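# Place the entire wire inside the bin

## Task

Get every part of the wire into the bin so that none of it sits higher than the bin's rim; a wire left dangling over the table edge may count as a failure.

## Robot and tools

Robot: two UR20-style arms, left_arm and right_arm, each carrying a Robotiq 2F-85 two-finger gripper with a wrist camera. The URDF roots sit at (-0.005, +0.572, 0) m for left_arm and (+0.077, -0.804, 0) m for right_arm, both nearly unrotated. A camera stand stands behind the arms.

Frames: the scene frame has its origin at table-top height, midway between the nominal bases. +z is up, +x points out over the table, and left_arm is on the +y side. Arm names do not match image left and right. Reported end_effector_position (m), end_effector_quat_wxyz and velocities (m/s, rad/s) are in the scene frame and may be off by a few cm. Commanded offsets are along the current Hand target's own axes. The fingers point along gripper +z and open and close along gripper y. A camera block juts about 10 cm toward gripper +x. end_effector_position is the point between the closed pads. Closed fingertips reach about 19 mm past it, open ones about 6 mm.

Row layout, shared by execute_actions and move: one flat list of 18 numbers covering both arms, each in [-1, 1]. The order is left dx, dy, dz, rx, ry, rz, left gripper position, force_limit, speed, then the same nine for the right arm. dx to rz are an offset, not a pose. They count from that arm's Hand target as it was when the action or move began, never from the previous row. 1.0 equals 0.6 m or 180 degrees. rx, ry, rz form one rotation vector. Sending the same offset again moves the arm further. Sending six zeros re-requests the current Hand target, which is useful when the gripper settled short. Each control step clips the commanded orientation to within 32 degrees of the measured one.

Gripper numbers are absolute commands, not offsets. position: +1 is fully open (85 mm), about -0.8 is where the pads touch, and -1 keeps closing until blocked. speed: -1 is about 20 mm/s, 0 about 85 and +1 about 150. force_limit together with speed sets grip strength. Both start at +1. A 0 is a real command, so to leave a gripper alone, resend its last three numbers. New force_limit or speed values take effect only when position changes by at least 0.01.

To grip, send -1, keep sending it, and check that object_status reads 2. The codes are: 0 moving; 1 blocked while opening; 2 blocked while closing; 3 reached the target or the pads met, and a thin object may still be held. position_measured is in counts: 3 is open, 78 is about 60 mm, 130 about 40 mm, 180 about 20 mm, 230 closed.

execute_actions(actions, cameras): actions is a list of actions. Each action is a table of up to 15 rows at 1/30 s per row, and a short table repeats its last row. Each action lasts 0.5 s. An empty list returns state plus all camera images. cameras takes names, ["all"] or [].

move(target, speed, blend, stop_force, zero, blocking, cameras): target is one 18-number row or a list of up to 15 rows. Every row is an offset from the same starting Hand targets. The path is straight, there is no obstacle avoidance, and the whole move is capped at 10 s. speed is in m/s, from 0.002 to 4.2 (default 0.25), with turns limited to twice that in rad/s. It takes one value, or one per target. blend is in m and rounds the corners between list targets; 0 means stop at each. stop_force is in N, 6 to 120, one value for both arms. It ends an arm's path when the push against its motion exceeds that value. It is unreliable for light, loose items or while the gripper rotates. Leave it out when pulling away from a contact. zero (default true) re-zeroes the force reference first. blocking=false returns after about 0.5 s and cannot be combined with stop_force. The result adds a "move:" line giving the ending (done, off_target, moving, held, fault) and the limits that applied (paced = pose clipped, held = steps withheld). An arm the ending does not name finished within 3 mm and 2 degrees.

wait(seconds 0 to 10, cameras) lets time pass. stop(cameras) brakes a running move; the fingers keep going. zoom_image(camera, region [x0,y0,x1,y1] in pixels, at most 504 by 504) enlarges part of the latest image from cam_high, cam_low, cam_left_wrist or cam_right_wrist. All four cameras are 896x504. zero_wrist_force(arm) re-zeroes one arm's force sensor. read_manual returns licence texts. finished_scene(scene, 1 or 2) ends the scene, cannot be undone, and must be the last call in its reply.

Results: the Hand target is the last commanded pose after clipping. Wrist force and torque are given in gripper axes, with a third line showing the peak since the last report. Joint torques include the arm's own weight. "within noise" means the joints are still.

Avoid: letting the wire fall off the table or hang over its edge; dropping the wire or releasing it while it moves; fast impacts; pressing past a firm contact, since arms are stiff. A force of about 150 N (plus or minus 25) or too much joint torque freezes the arm for 10 s. Also avoid arm-to-arm contact, including one gripper closing on the other's fingers. The clearance check does not always prevent it. Do not route paths near an arm's own base. Do not squeeze hard on something still resting on a surface. Do not hold loads or keep an arm outstretched for long: a MOTOR HOT line appears at 70 °C, and at 85 °C the arm brakes for 30 to 60 s.

Each tool is called after "Emit:" by a JSON object that holds its "name" and its "arguments", one argument or row to a line.

## Session

Emit:
{"name": "execute_actions", "arguments": {
  "actions": []
}}

Scene clock: 0.00 s.
left_arm: end_effector_position=(+1.2072, +0.5164, +0.3033) position_measured=3 object_status=3 end_effector_quat_wxyz=(+0.091, +0.717, -0.502, +0.475) | right_arm: end_effector_position=(+0.4984, +0.1835, +0.2817) position_measured=3 object_status=3 end_effector_quat_wxyz=(-0.081, +0.610, +0.533, +0.580)
Joint positions: left_arm=[-0.05 -0.985 1.934 -3.382 -2.184 -2.261] | right_arm=[4.663 -2.179 -2.265 0.894 0.914 2.821]
Joint velocities: within noise
Joint torques (N m): no reading
Wrist force (N): no reading
Wrist torque (N m): no reading
Wrist force, peak (N): no reading
Hand target: left_arm +1.2072, +0.5164, +0.3033; +0.091, +0.717, -0.502, +0.475 | right_arm +0.4984, +0.1835, +0.2817; -0.081, +0.610, +0.533, +0.580
Tool commands: left_gripper/position=+1.0 left_gripper/force_limit=+1.0 left_gripper/speed=+1.0 right_gripper/position=+1.0 right_gripper/force_limit=+1.0 right_gripper/speed=+1.0

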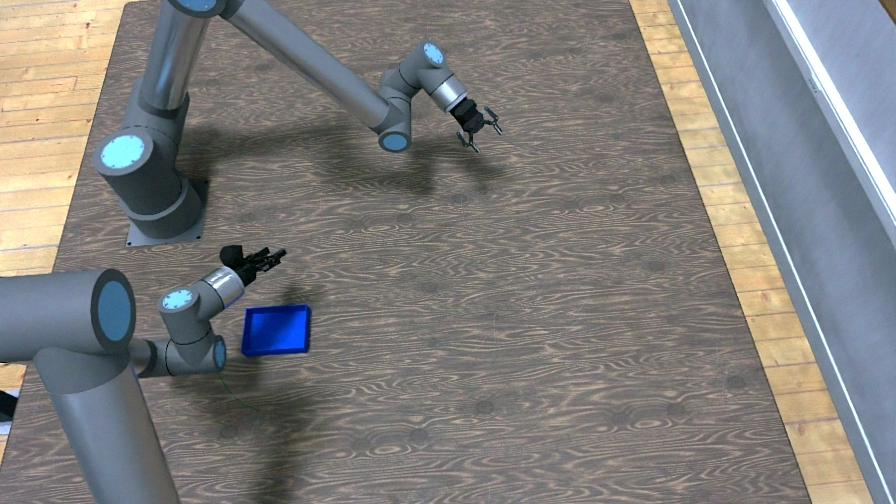

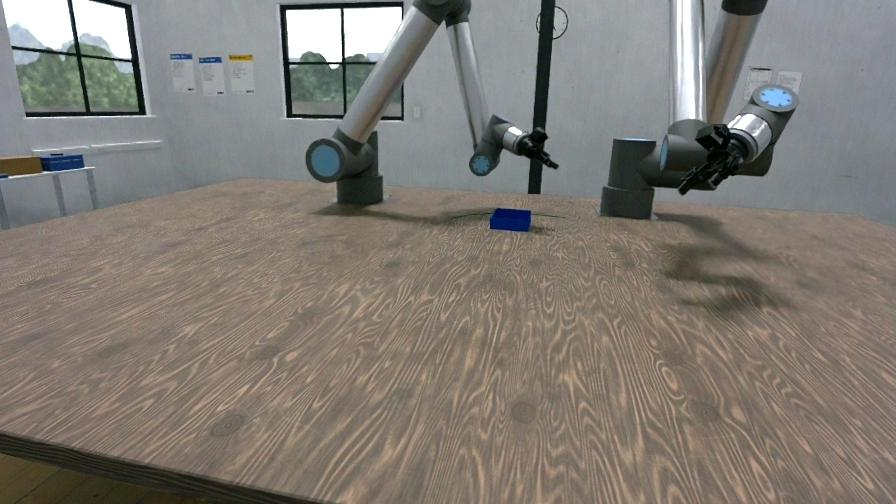

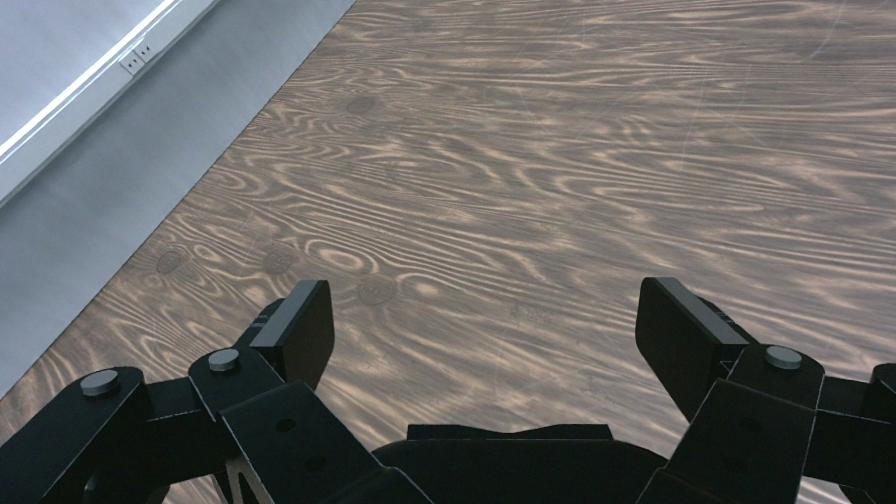

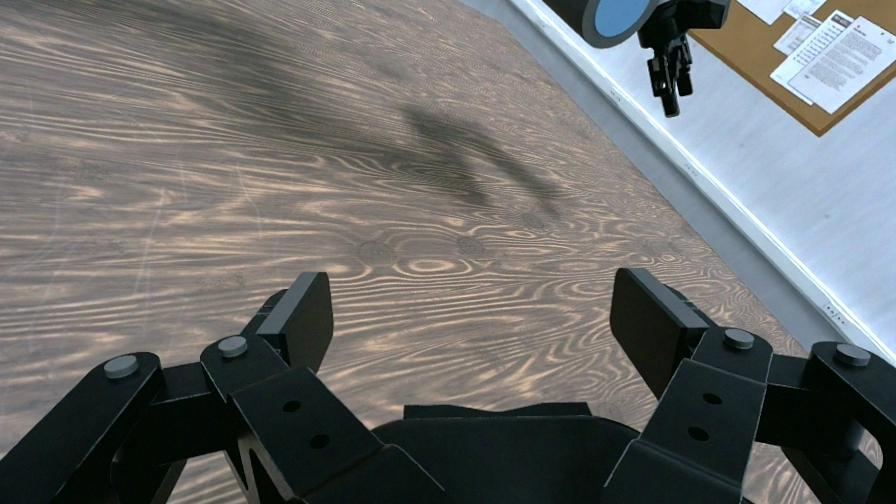

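Emit:
{"name": "zoom_image", "arguments": {
  "camera": "cam_high",
  "region": [120, 220, 360, 440]
}}

Emit:
{"name": "zoom_image", "arguments": {
  "camera": "cam_low",
  "region": [400, 160, 640, 260]
}}

Scaled by 2.100 from the camera's 896x504 image, which has a finer 1280x720 frame.

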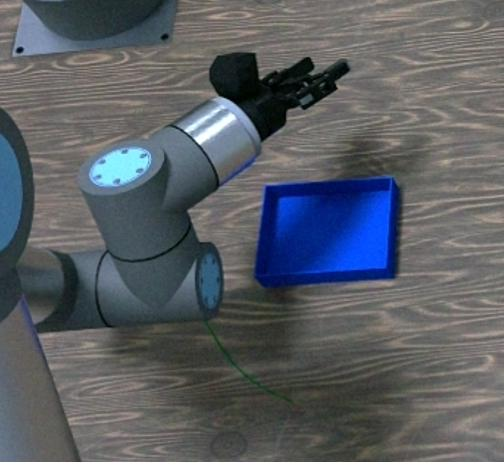

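Scaled by 2.100 from the camera's 896x504 image, which has a finer 1280x720 frame.

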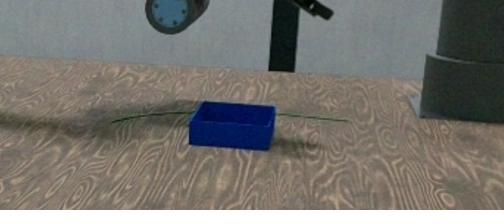

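Emit:
{"name": "move", "arguments": {
  "target": [0,0,0,0,0,0,1,1,1,0.345,0.1473,-0.3053,0.2401,-0.3183,-0.0371,1,1,1],
  "speed": 0.4,
  "cameras": ["all"]
}}

Scene clock: 43.77 s.
left_arm: end_effector_position=(+1.2072, +0.5164, +0.3033) position_measured=3 object_status=3 end_effector_quat_wxyz=(+0.091, +0.717, -0.502, +0.475) | right_arm: end_effector_position=(+0.4006, +0.1303, +0.5497) position_measured=3 object_status=3 end_effector_quat_wxyz=(+0.000, +0.707, +0.707, +0.000)
Joint positions: left_arm=[-0.05 -0.985 1.934 -3.382 -2.184 -2.261] | right_arm=[4.549 -1.699 -1.728 -1.286 1.571 3.013]
Joint torques (N m): left_arm=[-3.9 -192.24 -61.05 -8.83 -1.17 0.56] | right_arm=[-18.62 86.06 126.7 4.72 5.26 -6.79]
Wrist force (N): left_arm=[0.0 0.0 0.2] | right_arm=[1.8 0.5 1.5]
Wrist torque (N m): left_arm=[0.00 0.00 0.00] | right_arm=[-0.31 0.08 0.55]
Wrist force, peak (N): left_arm=[0.4 -0.2 0.6] | right_arm=[2.4 1.3 1.0]
Hand target: left_arm +1.2072, +0.5164, +0.3033; +0.091, +0.717, -0.502, +0.475 | right_arm +0.4006, +0.1303, +0.5497; +0.000, +0.707, +0.707, +0.000
Off the commanded pose: left_arm 0.000 m, 0 deg | right_arm 0.000 m, 0 deg.
move: done

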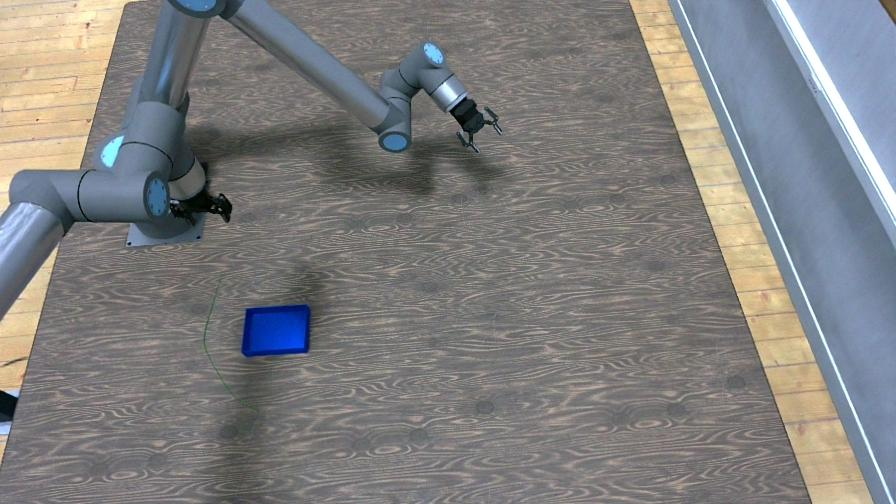

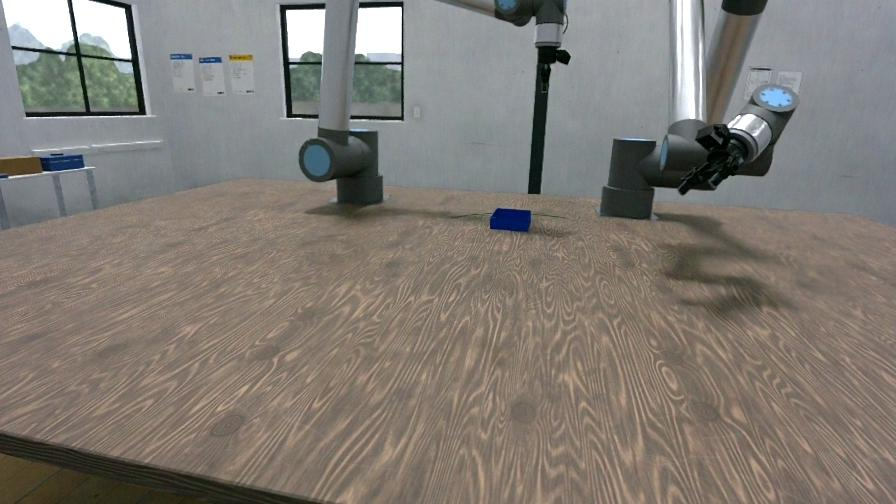

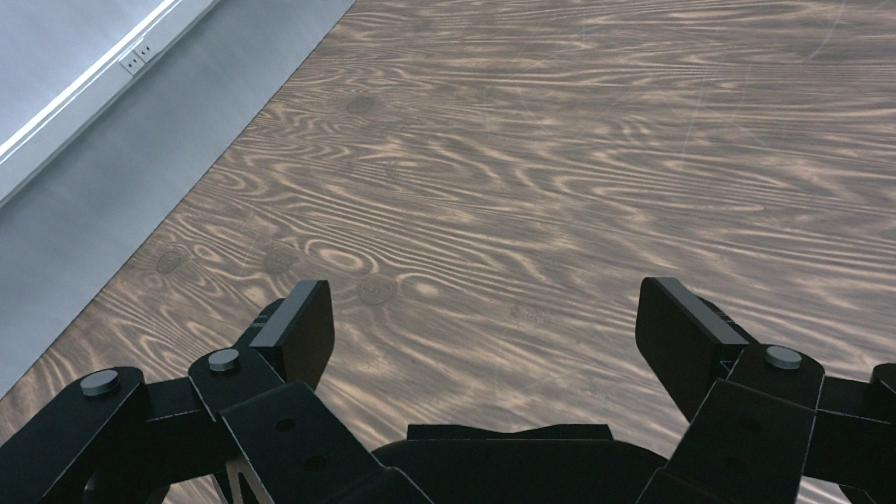

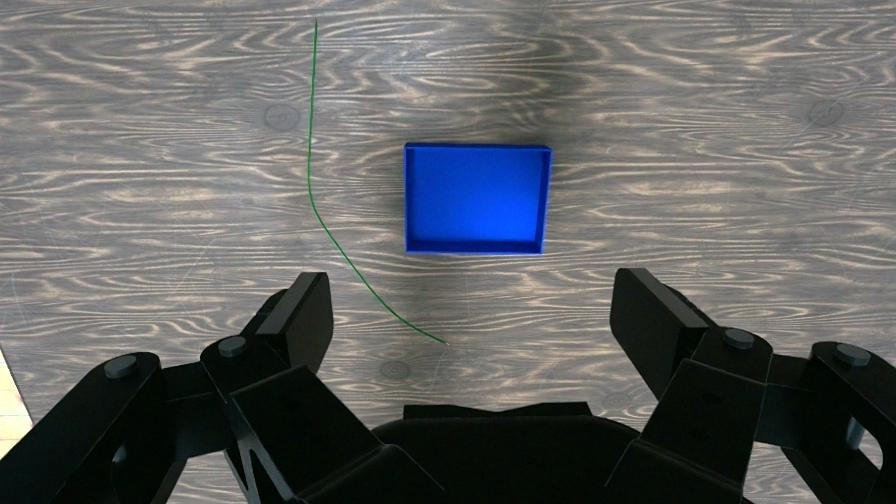

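Emit:
{"name": "move", "arguments": {
  "target": [0,0,0,0,0,0,1,1,1,-0.5788,-0.0293,0.7162,0,0,-0.3017,-0.405,-0.5,0],
  "speed": 0.4,
  "cameras": ["cam_right_wrist"]
}}

Scene clock: 81.20 s.
left_arm: end_effector_position=(+1.2072, +0.5164, +0.3033) position_measured=3 object_status=3 end_effector_quat_wxyz=(+0.091, +0.717, -0.502, +0.475) | right_arm: end_effector_position=(+0.3828, -0.2170, +0.1202) position_measured=180 object_status=3 end_effector_quat_wxyz=(+0.000, +0.306, +0.952, +0.000)
Joint positions: left_arm=[-0.05 -0.985 1.934 -3.382 -2.184 -2.261] | right_arm=[4.506 -1.702 -2.495 -0.516 1.571 2.022]
Joint torques (N m): left_arm=[-2.2 -192.69 -59.26 -8.87 -1.29 0.08] | right_arm=[-15.76 50.72 38.03 14.5 4.26 -5.66]
Wrist force (N): left_arm=[0.1 -0.2 0.2] | right_arm=[2.0 0.8 1.8]
Wrist torque (N m): left_arm=[-0.03 -0.02 0.00] | right_arm=[-0.26 0.00 0.52]
Wrist force, peak (N): left_arm=[0.3 -0.1 0.6] | right_arm=[0.2 -1.3 4.1]
Hand target: left_arm +1.2072, +0.5164, +0.3033; +0.091, +0.717, -0.502, +0.475 | right_arm +0.3828, -0.2170, +0.1201; +0.000, +0.306, +0.952, +0.000
Off the commanded pose: left_arm 0.000 m, 0 deg | right_arm 0.000 m, 0 deg.
move: done
Images, in order (width x height): cam_right_wrist 896x504.

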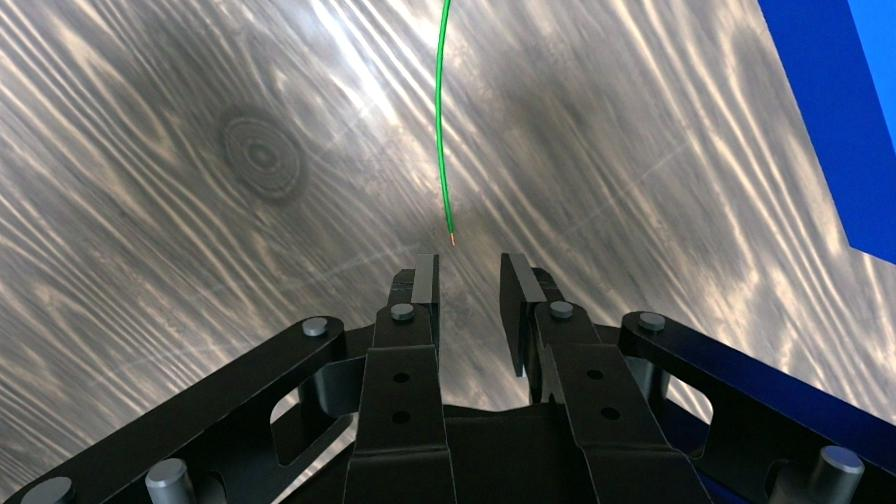

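Emit:
{"name": "move", "arguments": {
  "target": [
    [0,0,0,0,0,0,1,1,1,0,-0.0133,0.125,0,0,0,-0.405,-0.5,0],
    [0,0,0,0,0,0,1,1,1,0,-0.0133,0.22,0,0,0,-0.405,-0.5,0]
  ],
  "speed": [0.2,0.015],
  "stop_force": 8,
  "cameras": ["cam_right_wrist"]
}}

Scene clock: 92.30 s.
left_arm: end_effector_position=(+1.2072, +0.5164, +0.3033) position_measured=3 object_status=3 end_effector_quat_wxyz=(+0.091, +0.717, -0.502, +0.475) | right_arm: end_effector_position=(+0.3779, -0.2240, +0.0193) position_measured=180 object_status=3 end_effector_quat_wxyz=(+0.000, +0.306, +0.952, -0.001)
Joint positions: left_arm=[-0.05 -0.985 1.934 -3.382 -2.184 -2.261] | right_arm=[4.512 -1.881 -2.553 -0.28 1.571 2.028]
Joint torques (N m): left_arm=[-2.42 -193.94 -59.25 -9.07 -1.29 -0.03] | right_arm=[5.83 92.02 39.19 11.28 -0.26 0.3]
Wrist force (N): left_arm=[0.2 0.0 0.3] | right_arm=[-1.5 -3.5 2.6]
Wrist torque (N m): left_arm=[0.01 -0.03 0.00] | right_arm=[-1.04 0.65 0.27]
Wrist force, peak (N): left_arm=[0.5 -0.5 0.2] | right_arm=[-16.7 -39.8 -156.6]
Hand target: left_arm +1.2072, +0.5164, +0.3033; +0.091, +0.717, -0.502, +0.475 | right_arm +0.3779, -0.2240, +0.0193; +0.000, +0.306, +0.952, -0.001 (not the last commanded pose)
Tool commands: left_gripper/position=+1.0 left_gripper/force_limit=+1.0 left_gripper/speed=+1.0 right_gripper/position=-0.403922 right_gripper/force_limit=-0.498039 right_gripper/speed=+0.003922
Off the commanded pose: left_arm 0.000 m, 0 deg | right_arm 0.031 m, 0 deg.
FORCE FAULT: contact force on the right arm reached its limit, and that arm stopped. The contact can be on any part of that arm, not only on its tool. That arm's remaining commands of this call were not run. That arm is still stopped at the end of this call. That arm stays stopped for about 9 more seconds. Until then a move that you send moves the other arm only, and its call returns only when the move has ended. Once the stop has ended, the next robot result says so. If the stop ends while you think or write, that arm runs what you send next, counted from a new Hand target: where the arm stands when the stop ends. While its stop runs, that arm takes no new command, but its gripper still runs the gripper command that each later call begins with. Until it ends, the stop uses up actions while you think or wait. An arm that is not stopped still takes commands.
move: fault (right_arm; stop_force had ended the path); path passed 1 of 2 targets
Images, in order (width x height): cam_right_wrist 896x504.

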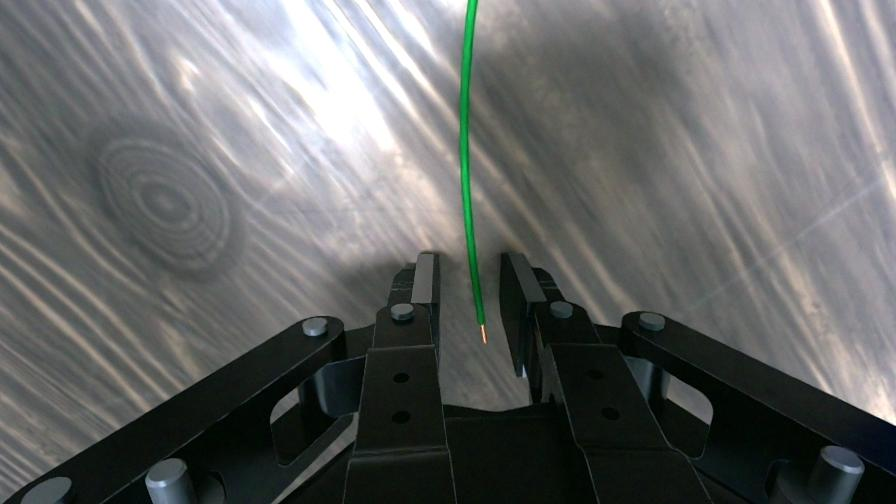

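Emit:
{"name": "wait", "arguments": {
  "seconds": 9
}}

Scene clock: 107.73 s.
left_arm: end_effector_position=(+1.2072, +0.5164, +0.3033) position_measured=3 object_status=3 end_effector_quat_wxyz=(+0.091, +0.717, -0.502, +0.475) | right_arm: end_effector_position=(+0.3779, -0.2240, +0.0193) position_measured=180 object_status=3 end_effector_quat_wxyz=(+0.000, +0.306, +0.952, -0.001)
Joint positions: left_arm=[-0.05 -0.985 1.934 -3.382 -2.184 -2.261] | right_arm=[4.512 -1.881 -2.553 -0.28 1.571 2.028]
Joint torques (N m): left_arm=[-3.64 -195.47 -59.83 -9.25 -1.3 -0.02] | right_arm=[1.44 96.04 40.75 10.45 -0.81 -0.38]
Wrist force (N): left_arm=[0.0 -0.1 0.2] | right_arm=[-1.3 -3.4 3.2]
Wrist torque (N m): left_arm=[-0.02 0.00 0.01] | right_arm=[-1.03 0.61 0.28]
Wrist force, peak (N): left_arm=[0.2 -0.6 0.5] | right_arm=[-1.6 -3.4 3.4]
Hand target: left_arm +1.2072, +0.5164, +0.3033; +0.091, +0.717, -0.502, +0.475 | right_arm +0.3779, -0.2240, +0.0193; +0.000, +0.306, +0.952, -0.001 (not the last commanded pose)
Tool commands: left_gripper/position=+1.0 left_gripper/force_limit=+1.0 left_gripper/speed=+1.0 right_gripper/position=-0.403922 right_gripper/force_limit=-0.498039 right_gripper/speed=+0.003922
Off the commanded pose: left_arm 0.000 m, 0 deg | right_arm 0.031 m, 0 deg.
FORCE FAULT, CONTINUED: the right arm's stop, for the force fault that an earlier result reported, is over. The rest of the stop counts as 19 of the actions that you can send in this scene. That arm's target is now where it stood when the stop ended, not its last command. That arm accepts commands again.
wait: 9.00 s; at rest from the start

Emit:
{"name": "move", "arguments": {
  "target": [0,0,0,0,0,0,1,1,1,0,0,-0.00167,0,0,0,-0.405,-0.5,0],
  "speed": 0.05
}}

Emit:
{"name": "move", "arguments": {
  "target": [0,0,0,0,0,0,1,1,1,0,0,0,0,0,0,-1,-0.8,-1],
  "speed": 0.05,
  "cameras": ["cam_right_wrist"]
}}

Scene clock: 111.63 s.
left_arm: end_effector_position=(+1.2072, +0.5164, +0.3033) position_measured=3 object_status=3 end_effector_quat_wxyz=(+0.091, +0.717, -0.502, +0.475) | right_arm: end_effector_position=(+0.3779, -0.2241, +0.0202) position_measured=180 object_status=3 end_effector_quat_wxyz=(+0.000, +0.306, +0.952, -0.001)
Joint positions: left_arm=[-0.05 -0.985 1.934 -3.382 -2.184 -2.261] | right_arm=[4.512 -1.88 -2.553 -0.282 1.571 2.028]
Joint torques (N m): left_arm=[2.07 -195.23 -60.07 -9.05 -1.09 0.12] | right_arm=[9.62 119.88 53.72 3.3 -0.03 -0.19]
Wrist force (N): left_arm=[0.2 0.0 0.3] | right_arm=[-1.7 -3.1 2.9]
Wrist torque (N m): left_arm=[0.01 -0.04 0.00] | right_arm=[-0.97 0.69 0.28]
Wrist force, peak (N): left_arm=[0.4 -0.2 0.5] | right_arm=[-1.8 -3.5 3.3]
Hand target: left_arm +1.2072, +0.5164, +0.3033; +0.091, +0.717, -0.502, +0.475 | right_arm +0.3779, -0.2240, +0.0203; +0.000, +0.306, +0.952, -0.001
Off the commanded pose: left_arm 0.000 m, 0 deg | right_arm 0.000 m, 0 deg.
move: done

Scene clock: 112.90 s.
left_arm: end_effector_position=(+1.2072, +0.5164, +0.3033) position_measured=3 object_status=3 end_effector_quat_wxyz=(+0.091, +0.717, -0.502, +0.475) | right_arm: end_effector_position=(+0.3779, -0.2240, +0.0203) position_measured=229 object_status=0 end_effector_quat_wxyz=(+0.000, +0.306, +0.952, -0.001)
Joint positions: left_arm=[-0.05 -0.985 1.934 -3.382 -2.184 -2.261] | right_arm=[4.512 -1.879 -2.553 -0.282 1.571 2.028]
Joint torques (N m): left_arm=[-1.76 -194.41 -59.89 -9.27 -1.47 0.27] | right_arm=[-3.68 117.65 58.06 3.95 -0.47 -0.11]
Wrist force (N): left_arm=[-0.1 -0.1 0.2] | right_arm=[-2.2 -3.8 -0.8]
Wrist torque (N m): left_arm=[-0.02 0.02 0.00] | right_arm=[-1.00 0.73 0.27]
Wrist force, peak (N): left_arm=[0.3 -0.2 0.6] | right_arm=[-1.6 -3.8 3.0]
Hand target: left_arm +1.2072, +0.5164, +0.3033; +0.091, +0.717, -0.502, +0.475 | right_arm +0.3779, -0.2240, +0.0203; +0.000, +0.306, +0.952, -0.001
Off the commanded pose: left_arm 0.000 m, 0 deg | right_arm 0.000 m, 0 deg.
move: done
Images, in order (width x height): cam_right_wrist 896x504.

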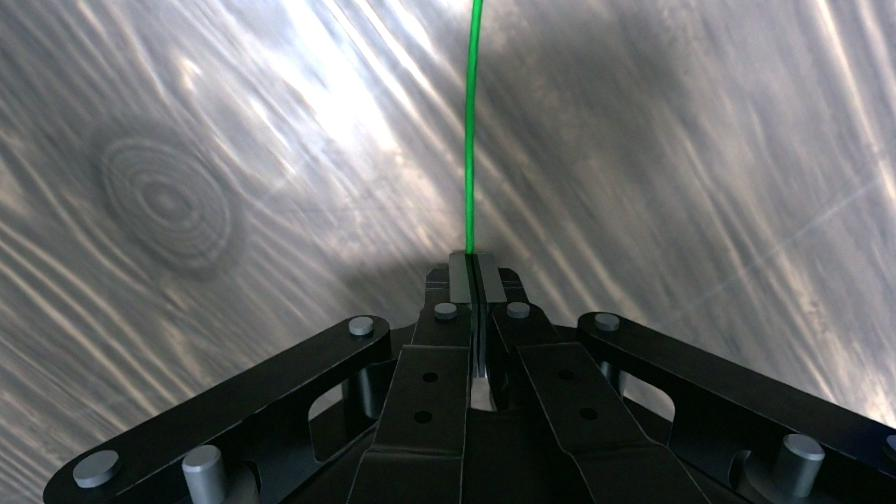

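Emit:
{"name": "move", "arguments": {
  "target": [
    [0,0,0,0,0,0,1,1,1,0.0777,0.1084,-0.4167,0,0,0,-1,-0.8,-1],
    [0,0,0,0,0,0,1,1,1,0.179,0.413,-1.0,0,0,0,-1,-0.8,-1]
  ],
  "speed": 0.2,
  "blend": 0.05,
  "cameras": ["all"]
}}

Scene clock: 124.07 s.
left_arm: end_effector_position=(+1.2072, +0.5164, +0.3033) position_measured=3 object_status=3 end_effector_quat_wxyz=(+0.091, +0.717, -0.502, +0.475) | right_arm: end_effector_position=(+0.4358, +0.0408, +0.6196) position_measured=230 object_status=3 end_effector_quat_wxyz=(+0.000, +0.306, +0.952, -0.001)
Joint positions: left_arm=[-0.05 -0.985 1.934 -3.382 -2.184 -2.261] | right_arm=[4.497 -1.597 -1.74 -1.377 1.571 2.013]
Joint torques (N m): left_arm=[-3.79 -193.55 -60.68 -9.02 -1.24 0.08] | right_arm=[-12.36 66.11 117.71 3.58 4.56 -5.69]
Wrist force (N): left_arm=[-0.1 -0.2 0.1] | right_arm=[-2.3 -2.8 2.7]
Wrist torque (N m): left_arm=[-0.03 0.02 0.00] | right_arm=[-0.91 0.83 0.54]
Wrist force, peak (N): left_arm=[0.6 -0.2 0.2] | right_arm=[-2.4 -4.0 4.9]
Hand target: left_arm +1.2072, +0.5164, +0.3033; +0.091, +0.717, -0.502, +0.475 | right_arm +0.4358, +0.0409, +0.6198; +0.000, +0.306, +0.952, -0.001
Off the commanded pose: left_arm 0.000 m, 0 deg | right_arm 0.000 m, 0 deg.
move: done

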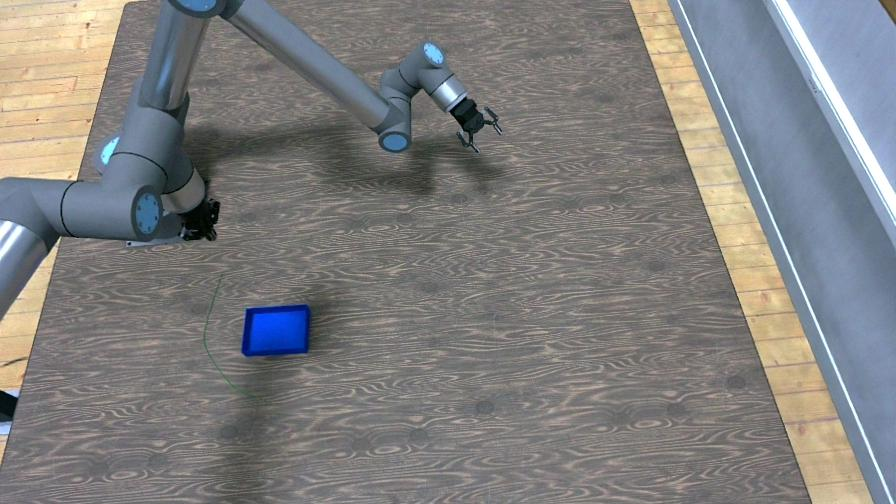

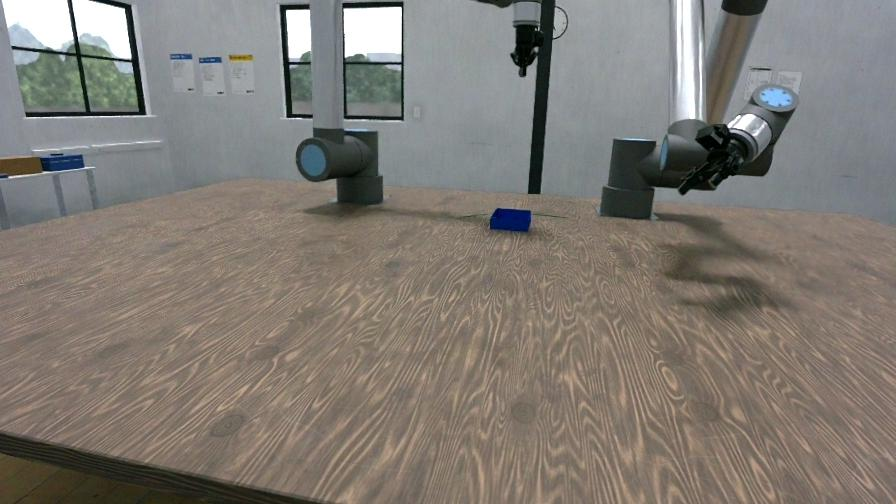

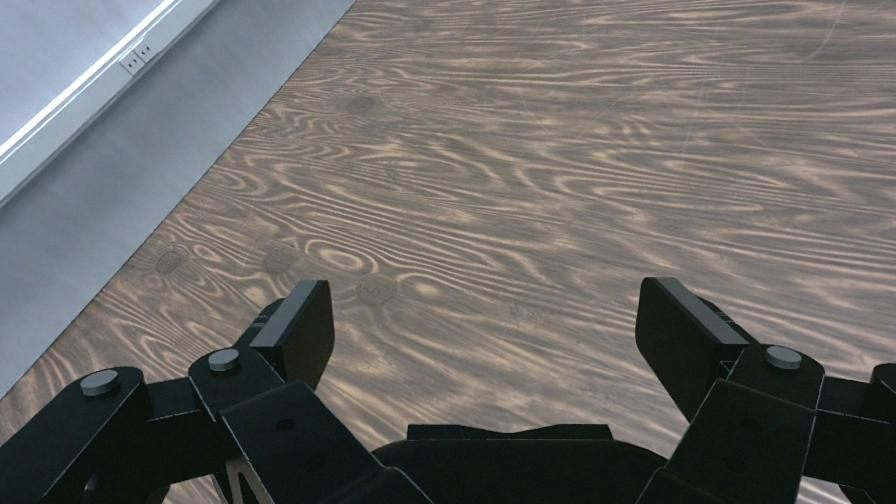

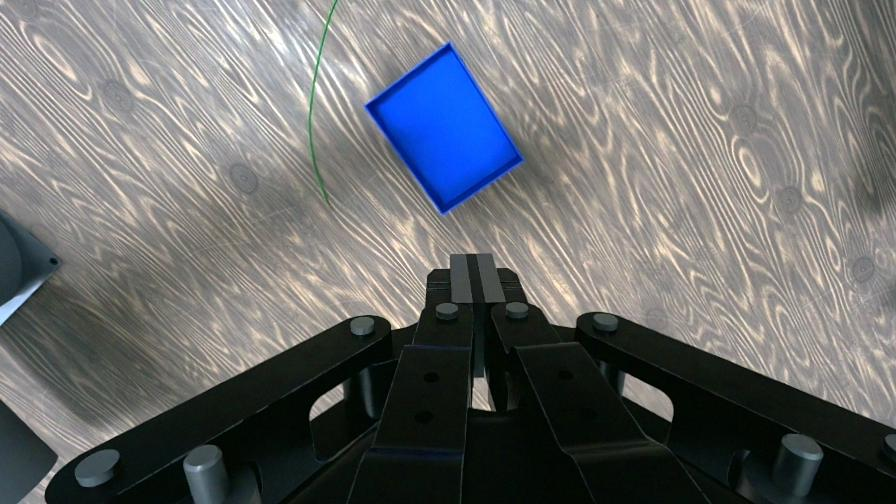

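Emit:
{"name": "move", "arguments": {
  "target": [0,0,0,0,0,0,1,1,1,-0.1762,-0.3595,0.8997,0,0,-0.0756,-0.405,-0.5,0],
  "speed": 0.4,
  "cameras": ["cam_right_wrist"]
}}

Scene clock: 138.50 s.
left_arm: end_effector_position=(+1.2072, +0.5164, +0.3033) position_measured=3 object_status=3 end_effector_quat_wxyz=(+0.091, +0.717, -0.502, +0.475) | right_arm: end_effector_position=(+0.3954, -0.1968, +0.0805) position_measured=180 object_status=3 end_effector_quat_wxyz=(+0.000, +0.191, +0.982, -0.001)
Joint positions: left_arm=[-0.05 -0.985 1.934 -3.382 -2.184 -2.261] | right_arm=[4.492 -1.791 -2.484 -0.44 1.571 1.771]
Joint torques (N m): left_arm=[-3.84 -191.45 -60.83 -9.09 -1.04 0.16] | right_arm=[-12.39 56.77 31 14.99 3.77 -6.3]
Wrist force (N): left_arm=[0.2 0.3 0.1] | right_arm=[-1.7 -2.8 2.8]
Wrist torque (N m): left_arm=[0.05 -0.02 0.00] | right_arm=[-0.89 0.67 0.54]
Wrist force, peak (N): left_arm=[0.2 -0.1 0.7] | right_arm=[-2.3 -4.8 5.9]
Hand target: left_arm +1.2072, +0.5164, +0.3033; +0.091, +0.717, -0.502, +0.475 | right_arm +0.3954, -0.1969, +0.0804; +0.000, +0.191, +0.982, -0.001
Off the commanded pose: left_arm 0.000 m, 0 deg | right_arm 0.000 m, 0 deg.
move: done
Images, in order (width x height): cam_right_wrist 896x504.

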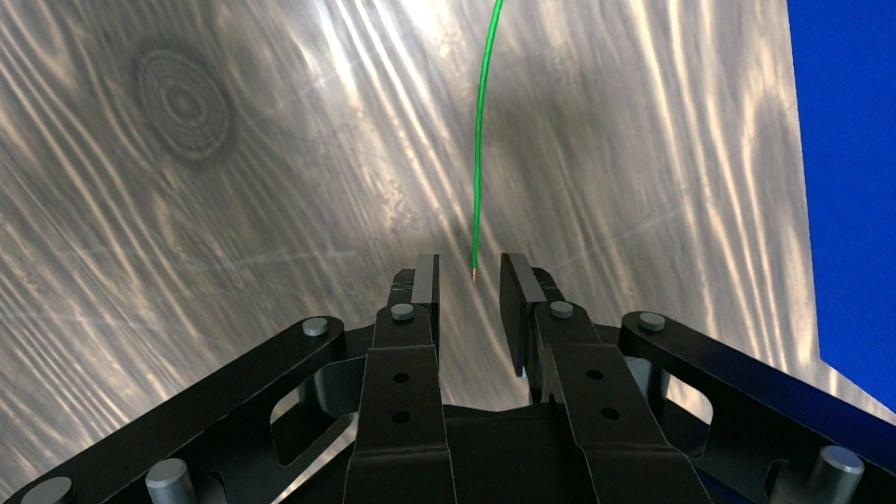

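Emit:
{"name": "move", "arguments": {
  "target": [0,0,0,0,0,0,1,1,1,0,0.0088,0.0948,0,0,0,-0.405,-0.5,0],
  "speed": 0.1
}}

Emit:
{"name": "move", "arguments": {
  "target": [0,0,0,0,0,0,1,1,1,0,0,0.0158,0,0,0,-0.405,-0.5,0],
  "speed": 0.003,
  "stop_force": 6
}}

Scene clock: 144.40 s.
left_arm: end_effector_position=(+1.2072, +0.5164, +0.3033) position_measured=3 object_status=3 end_effector_quat_wxyz=(+0.091, +0.717, -0.502, +0.475) | right_arm: end_effector_position=(+0.3973, -0.1921, +0.0236) position_measured=180 object_status=3 end_effector_quat_wxyz=(+0.000, +0.191, +0.982, -0.001)
Joint positions: left_arm=[-0.05 -0.985 1.934 -3.382 -2.184 -2.261] | right_arm=[4.491 -1.896 -2.5 -0.318 1.571 1.77]
Joint torques (N m): left_arm=[-1.86 -195.03 -60.25 -9.45 -0.82 -0.01] | right_arm=[-17.21 78.62 14.89 14.68 3.83 -6.54]
Wrist force (N): left_arm=[0.0 0.0 0.1] | right_arm=[-1.8 -3.1 3.1]
Wrist torque (N m): left_arm=[0.00 0.01 0.00] | right_arm=[-0.94 0.69 0.54]
Wrist force, peak (N): left_arm=[-0.1 0.0 0.7] | right_arm=[-1.9 -3.0 4.1]
Hand target: left_arm +1.2072, +0.5164, +0.3033; +0.091, +0.717, -0.502, +0.475 | right_arm +0.3973, -0.1921, +0.0235; +0.000, +0.191, +0.982, -0.001
Off the commanded pose: left_arm 0.000 m, 0 deg | right_arm 0.000 m, 0 deg.
move: done

Scene clock: 147.00 s.
left_arm: end_effector_position=(+1.2072, +0.5164, +0.3033) position_measured=3 object_status=3 end_effector_quat_wxyz=(+0.091, +0.717, -0.502, +0.475) | right_arm: end_effector_position=(+0.3973, -0.1921, +0.0189) position_measured=180 object_status=3 end_effector_quat_wxyz=(+0.000, +0.191, +0.982, -0.001)
Joint positions: left_arm=[-0.05 -0.985 1.934 -3.382 -2.184 -2.261] | right_arm=[4.491 -1.905 -2.501 -0.308 1.571 1.77]
Joint torques (N m): left_arm=[-3.18 -193.71 -57.53 -9.1 -0.86 0.15] | right_arm=[-16.98 116.33 31.29 3.06 2.79 -5.83]
Wrist force (N): left_arm=[0.1 0.0 0.2] | right_arm=[-1.6 -5.4 -13.4]
Wrist torque (N m): left_arm=[0.00 -0.01 0.00] | right_arm=[-1.13 0.67 0.54]
Wrist force, peak (N): left_arm=[0.2 -0.1 0.6] | right_arm=[-2.6 -9.4 -22.5]
Hand target: left_arm +1.2072, +0.5164, +0.3033; +0.091, +0.717, -0.502, +0.475 | right_arm +0.3973, -0.1921, +0.0189; +0.000, +0.191, +0.982, -0.001 (not the last commanded pose)
Off the commanded pose: left_arm 0.000 m, 0 deg | right_arm 0.005 m, 0 deg.
move: contact (right_arm)

Emit:
{"name": "move", "arguments": {
  "target": [0,0,0,0,0,0,1,1,1,0,0,-0.0005,0,0,0,-0.405,-0.5,0],
  "speed": 0.01
}}

Emit:
{"name": "move", "arguments": {
  "target": [0,0,0,0,0,0,1,1,1,0,0,0,0,0,0,-1,-0.5,-1],
  "speed": 0.05
}}

Emit:
{"name": "wait", "arguments": {
  "seconds": 0.5,
  "cameras": ["cam_right_wrist"]
}}

Scene clock: 152.57 s.
left_arm: end_effector_position=(+1.2072, +0.5164, +0.3033) position_measured=3 object_status=3 end_effector_quat_wxyz=(+0.091, +0.717, -0.502, +0.475) | right_arm: end_effector_position=(+0.3973, -0.1921, +0.0192) position_measured=180 object_status=3 end_effector_quat_wxyz=(+0.000, +0.191, +0.982, -0.001)
Joint positions: left_arm=[-0.05 -0.985 1.934 -3.382 -2.184 -2.261] | right_arm=[4.491 -1.904 -2.501 -0.309 1.571 1.77]
Joint torques (N m): left_arm=[-3.23 -192.28 -57.63 -9.84 -0.62 -0.17] | right_arm=[-9 132.42 58.32 4.75 3.45 -6.38]
Wrist force (N): left_arm=[0.1 -0.1 0.1] | right_arm=[-1.6 -3.4 3.0]
Wrist torque (N m): left_arm=[-0.02 -0.02 0.00] | right_arm=[-1.00 0.64 0.55]
Wrist force, peak (N): left_arm=[0.2 0.2 0.7] | right_arm=[-1.4 -5.4 -13.2]
Hand target: left_arm +1.2072, +0.5164, +0.3033; +0.091, +0.717, -0.502, +0.475 | right_arm +0.3973, -0.1921, +0.0192; +0.000, +0.191, +0.982, -0.001
Off the commanded pose: left_arm 0.000 m, 0 deg | right_arm 0.000 m, 0 deg.
move: done

Scene clock: 153.80 s.
left_arm: end_effector_position=(+1.2072, +0.5164, +0.3033) position_measured=3 object_status=3 end_effector_quat_wxyz=(+0.091, +0.717, -0.502, +0.475) | right_arm: end_effector_position=(+0.3973, -0.1921, +0.0192) position_measured=227 object_status=0 end_effector_quat_wxyz=(+0.000, +0.191, +0.982, -0.001)
Joint positions: left_arm=[-0.05 -0.985 1.934 -3.382 -2.184 -2.261] | right_arm=[4.491 -1.904 -2.501 -0.309 1.571 1.77]
Joint torques (N m): left_arm=[-3.21 -192.71 -60.55 -9.44 -1.31 -0.06] | right_arm=[-8.62 128.82 58.53 4.15 2.13 -6.96]
Wrist force (N): left_arm=[0.1 0.1 0.4] | right_arm=[-1.8 -2.9 3.0]
Wrist torque (N m): left_arm=[0.01 -0.01 0.00] | right_arm=[-0.91 0.69 0.54]
Wrist force, peak (N): left_arm=[-0.1 -0.2 0.7] | right_arm=[-1.6 -3.5 3.1]
Hand target: left_arm +1.2072, +0.5164, +0.3033; +0.091, +0.717, -0.502, +0.475 | right_arm +0.3973, -0.1921, +0.0192; +0.000, +0.191, +0.982, -0.001
Off the commanded pose: left_arm 0.000 m, 0 deg | right_arm 0.000 m, 0 deg.
move: done

Scene clock: 154.30 s.
left_arm: end_effector_position=(+1.2072, +0.5164, +0.3033) position_measured=3 object_status=3 end_effector_quat_wxyz=(+0.091, +0.717, -0.502, +0.475) | right_arm: end_effector_position=(+0.3973, -0.1921, +0.0192) position_measured=227 object_status=2 end_effector_quat_wxyz=(+0.000, +0.191, +0.982, -0.001)
Joint positions: left_arm=[-0.05 -0.985 1.934 -3.382 -2.184 -2.261] | right_arm=[4.491 -1.904 -2.501 -0.309 1.571 1.77]
Joint torques (N m): left_arm=[-3 -190.59 -60.91 -9.55 -0.82 0.53] | right_arm=[-11.05 127.97 58.8 3.52 2.43 -5.71]
Wrist force (N): left_arm=[0.2 -0.2 0.3] | right_arm=[-1.8 -3.0 3.3]
Wrist torque (N m): left_arm=[-0.03 -0.02 0.00] | right_arm=[-0.92 0.69 0.55]
Wrist force, peak (N): left_arm=[-0.1 -0.1 0.6] | right_arm=[-1.8 -3.0 3.3]
Hand target: left_arm +1.2072, +0.5164, +0.3033; +0.091, +0.717, -0.502, +0.475 | right_arm +0.3973, -0.1921, +0.0192; +0.000, +0.191, +0.982, -0.001
Tool commands: left_gripper/position=+1.0 left_gripper/force_limit=+1.0 left_gripper/speed=+1.0 right_gripper/position=-1.0 right_gripper/force_limit=-0.5 right_gripper/speed=-1.0
Off the commanded pose: left_arm 0.000 m, 0 deg | right_arm 0.000 m, 0 deg.
wait: 0.50 s; at rest by 0.17 s
Images, in order (width x height): cam_right_wrist 896x504.

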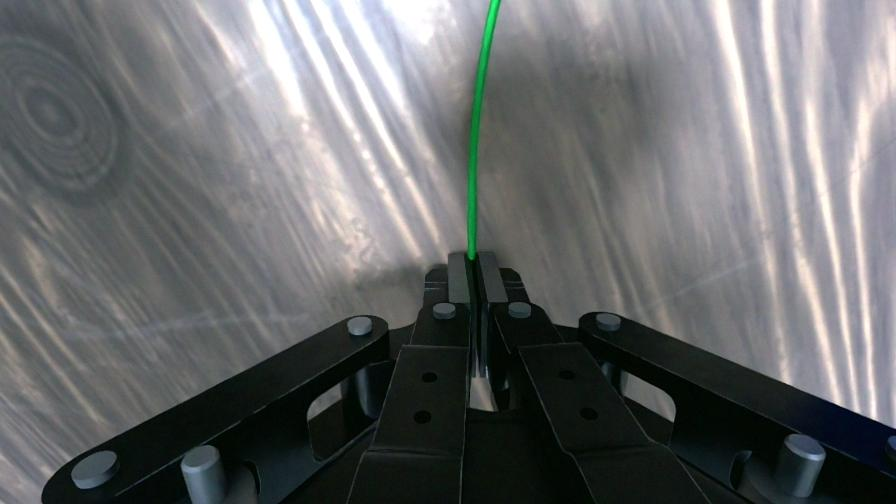

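Emit:
{"name": "move", "arguments": {
  "target": [
    [0,0,0,0,0,0,1,1,1,0.0438,0.108,-0.4167,0,0,0,-1,-0.5,-1],
    [0,0,0,0,0,0,1,1,1,0.0868,0.382,-1.0,0,0,0,-1,-0.5,-1]
  ],
  "speed": 0.2,
  "blend": 0.05,
  "cameras": ["all"]
}}

Emit:
{"name": "zoom_image", "arguments": {
  "camera": "cam_low",
  "region": [420, 40, 640, 250]
}}

Scene clock: 163.10 s.
left_arm: end_effector_position=(+1.2072, +0.5164, +0.3033) position_measured=3 object_status=3 end_effector_quat_wxyz=(+0.091, +0.717, -0.502, +0.475) | right_arm: end_effector_position=(+0.4357, +0.0408, +0.6186) position_measured=227 object_status=2 end_effector_quat_wxyz=(+0.000, +0.191, +0.982, -0.001)
Joint positions: left_arm=[-0.05 -0.985 1.934 -3.382 -2.184 -2.261] | right_arm=[4.497 -1.597 -1.742 -1.376 1.571 1.776]
Joint torques (N m): left_arm=[-0.91 -191.47 -59.41 -9.68 -0.48 -0.14] | right_arm=[-13.6 66.17 118.36 3.28 5.74 -6.86]
Wrist force (N): left_arm=[0.0 -0.1 0.2] | right_arm=[-1.6 -2.5 2.9]
Wrist torque (N m): left_arm=[-0.01 0.00 0.00] | right_arm=[-0.84 0.68 0.52]
Wrist force, peak (N): left_arm=[0.3 -0.3 0.6] | right_arm=[-2.4 -3.3 5.2]
Hand target: left_arm +1.2072, +0.5164, +0.3033; +0.091, +0.717, -0.502, +0.475 | right_arm +0.4357, +0.0409, +0.6188; +0.000, +0.191, +0.982, -0.001
Off the commanded pose: left_arm 0.000 m, 0 deg | right_arm 0.000 m, 0 deg.
move: done

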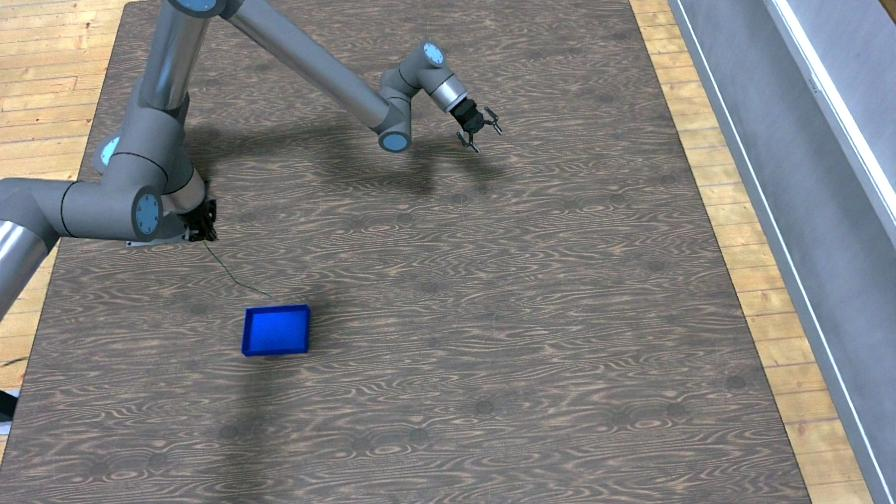

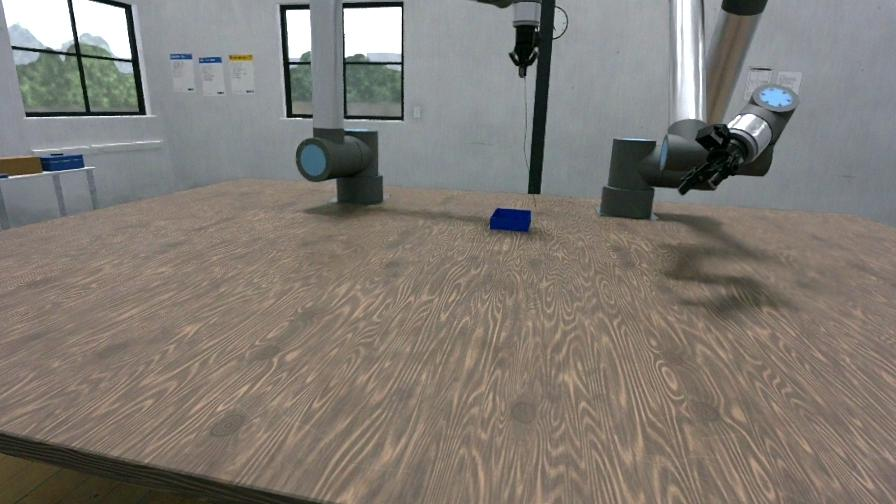

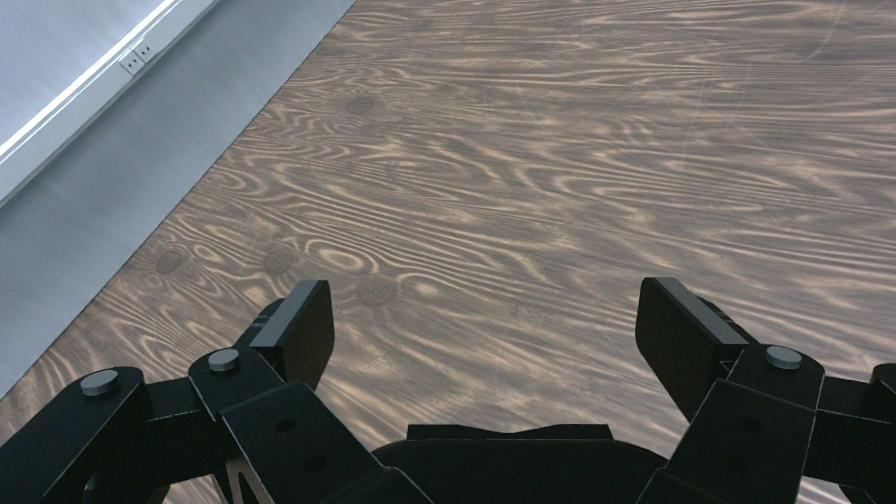

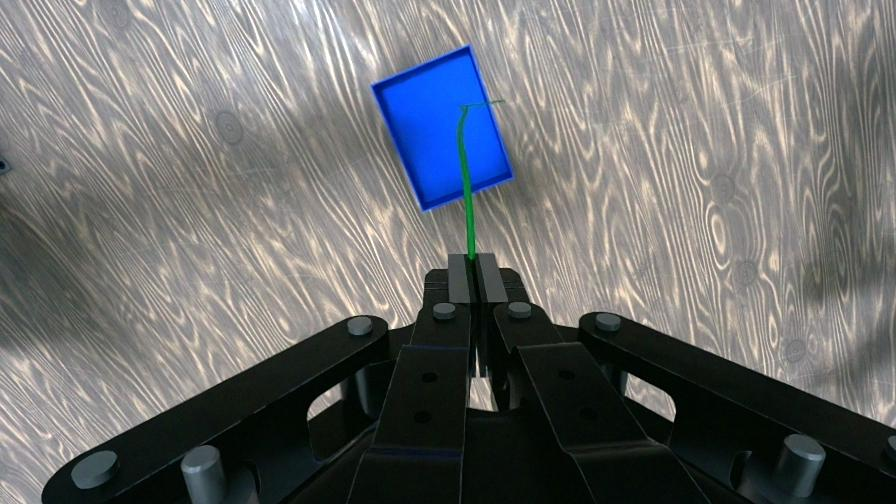

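Scaled by 2.291 from the camera's 896x504 image, which has a finer 1280x720 frame.

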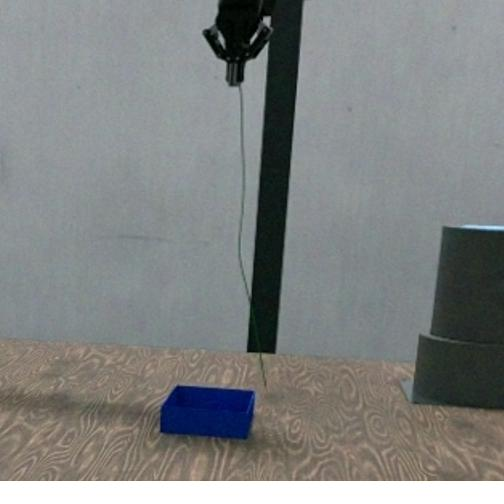

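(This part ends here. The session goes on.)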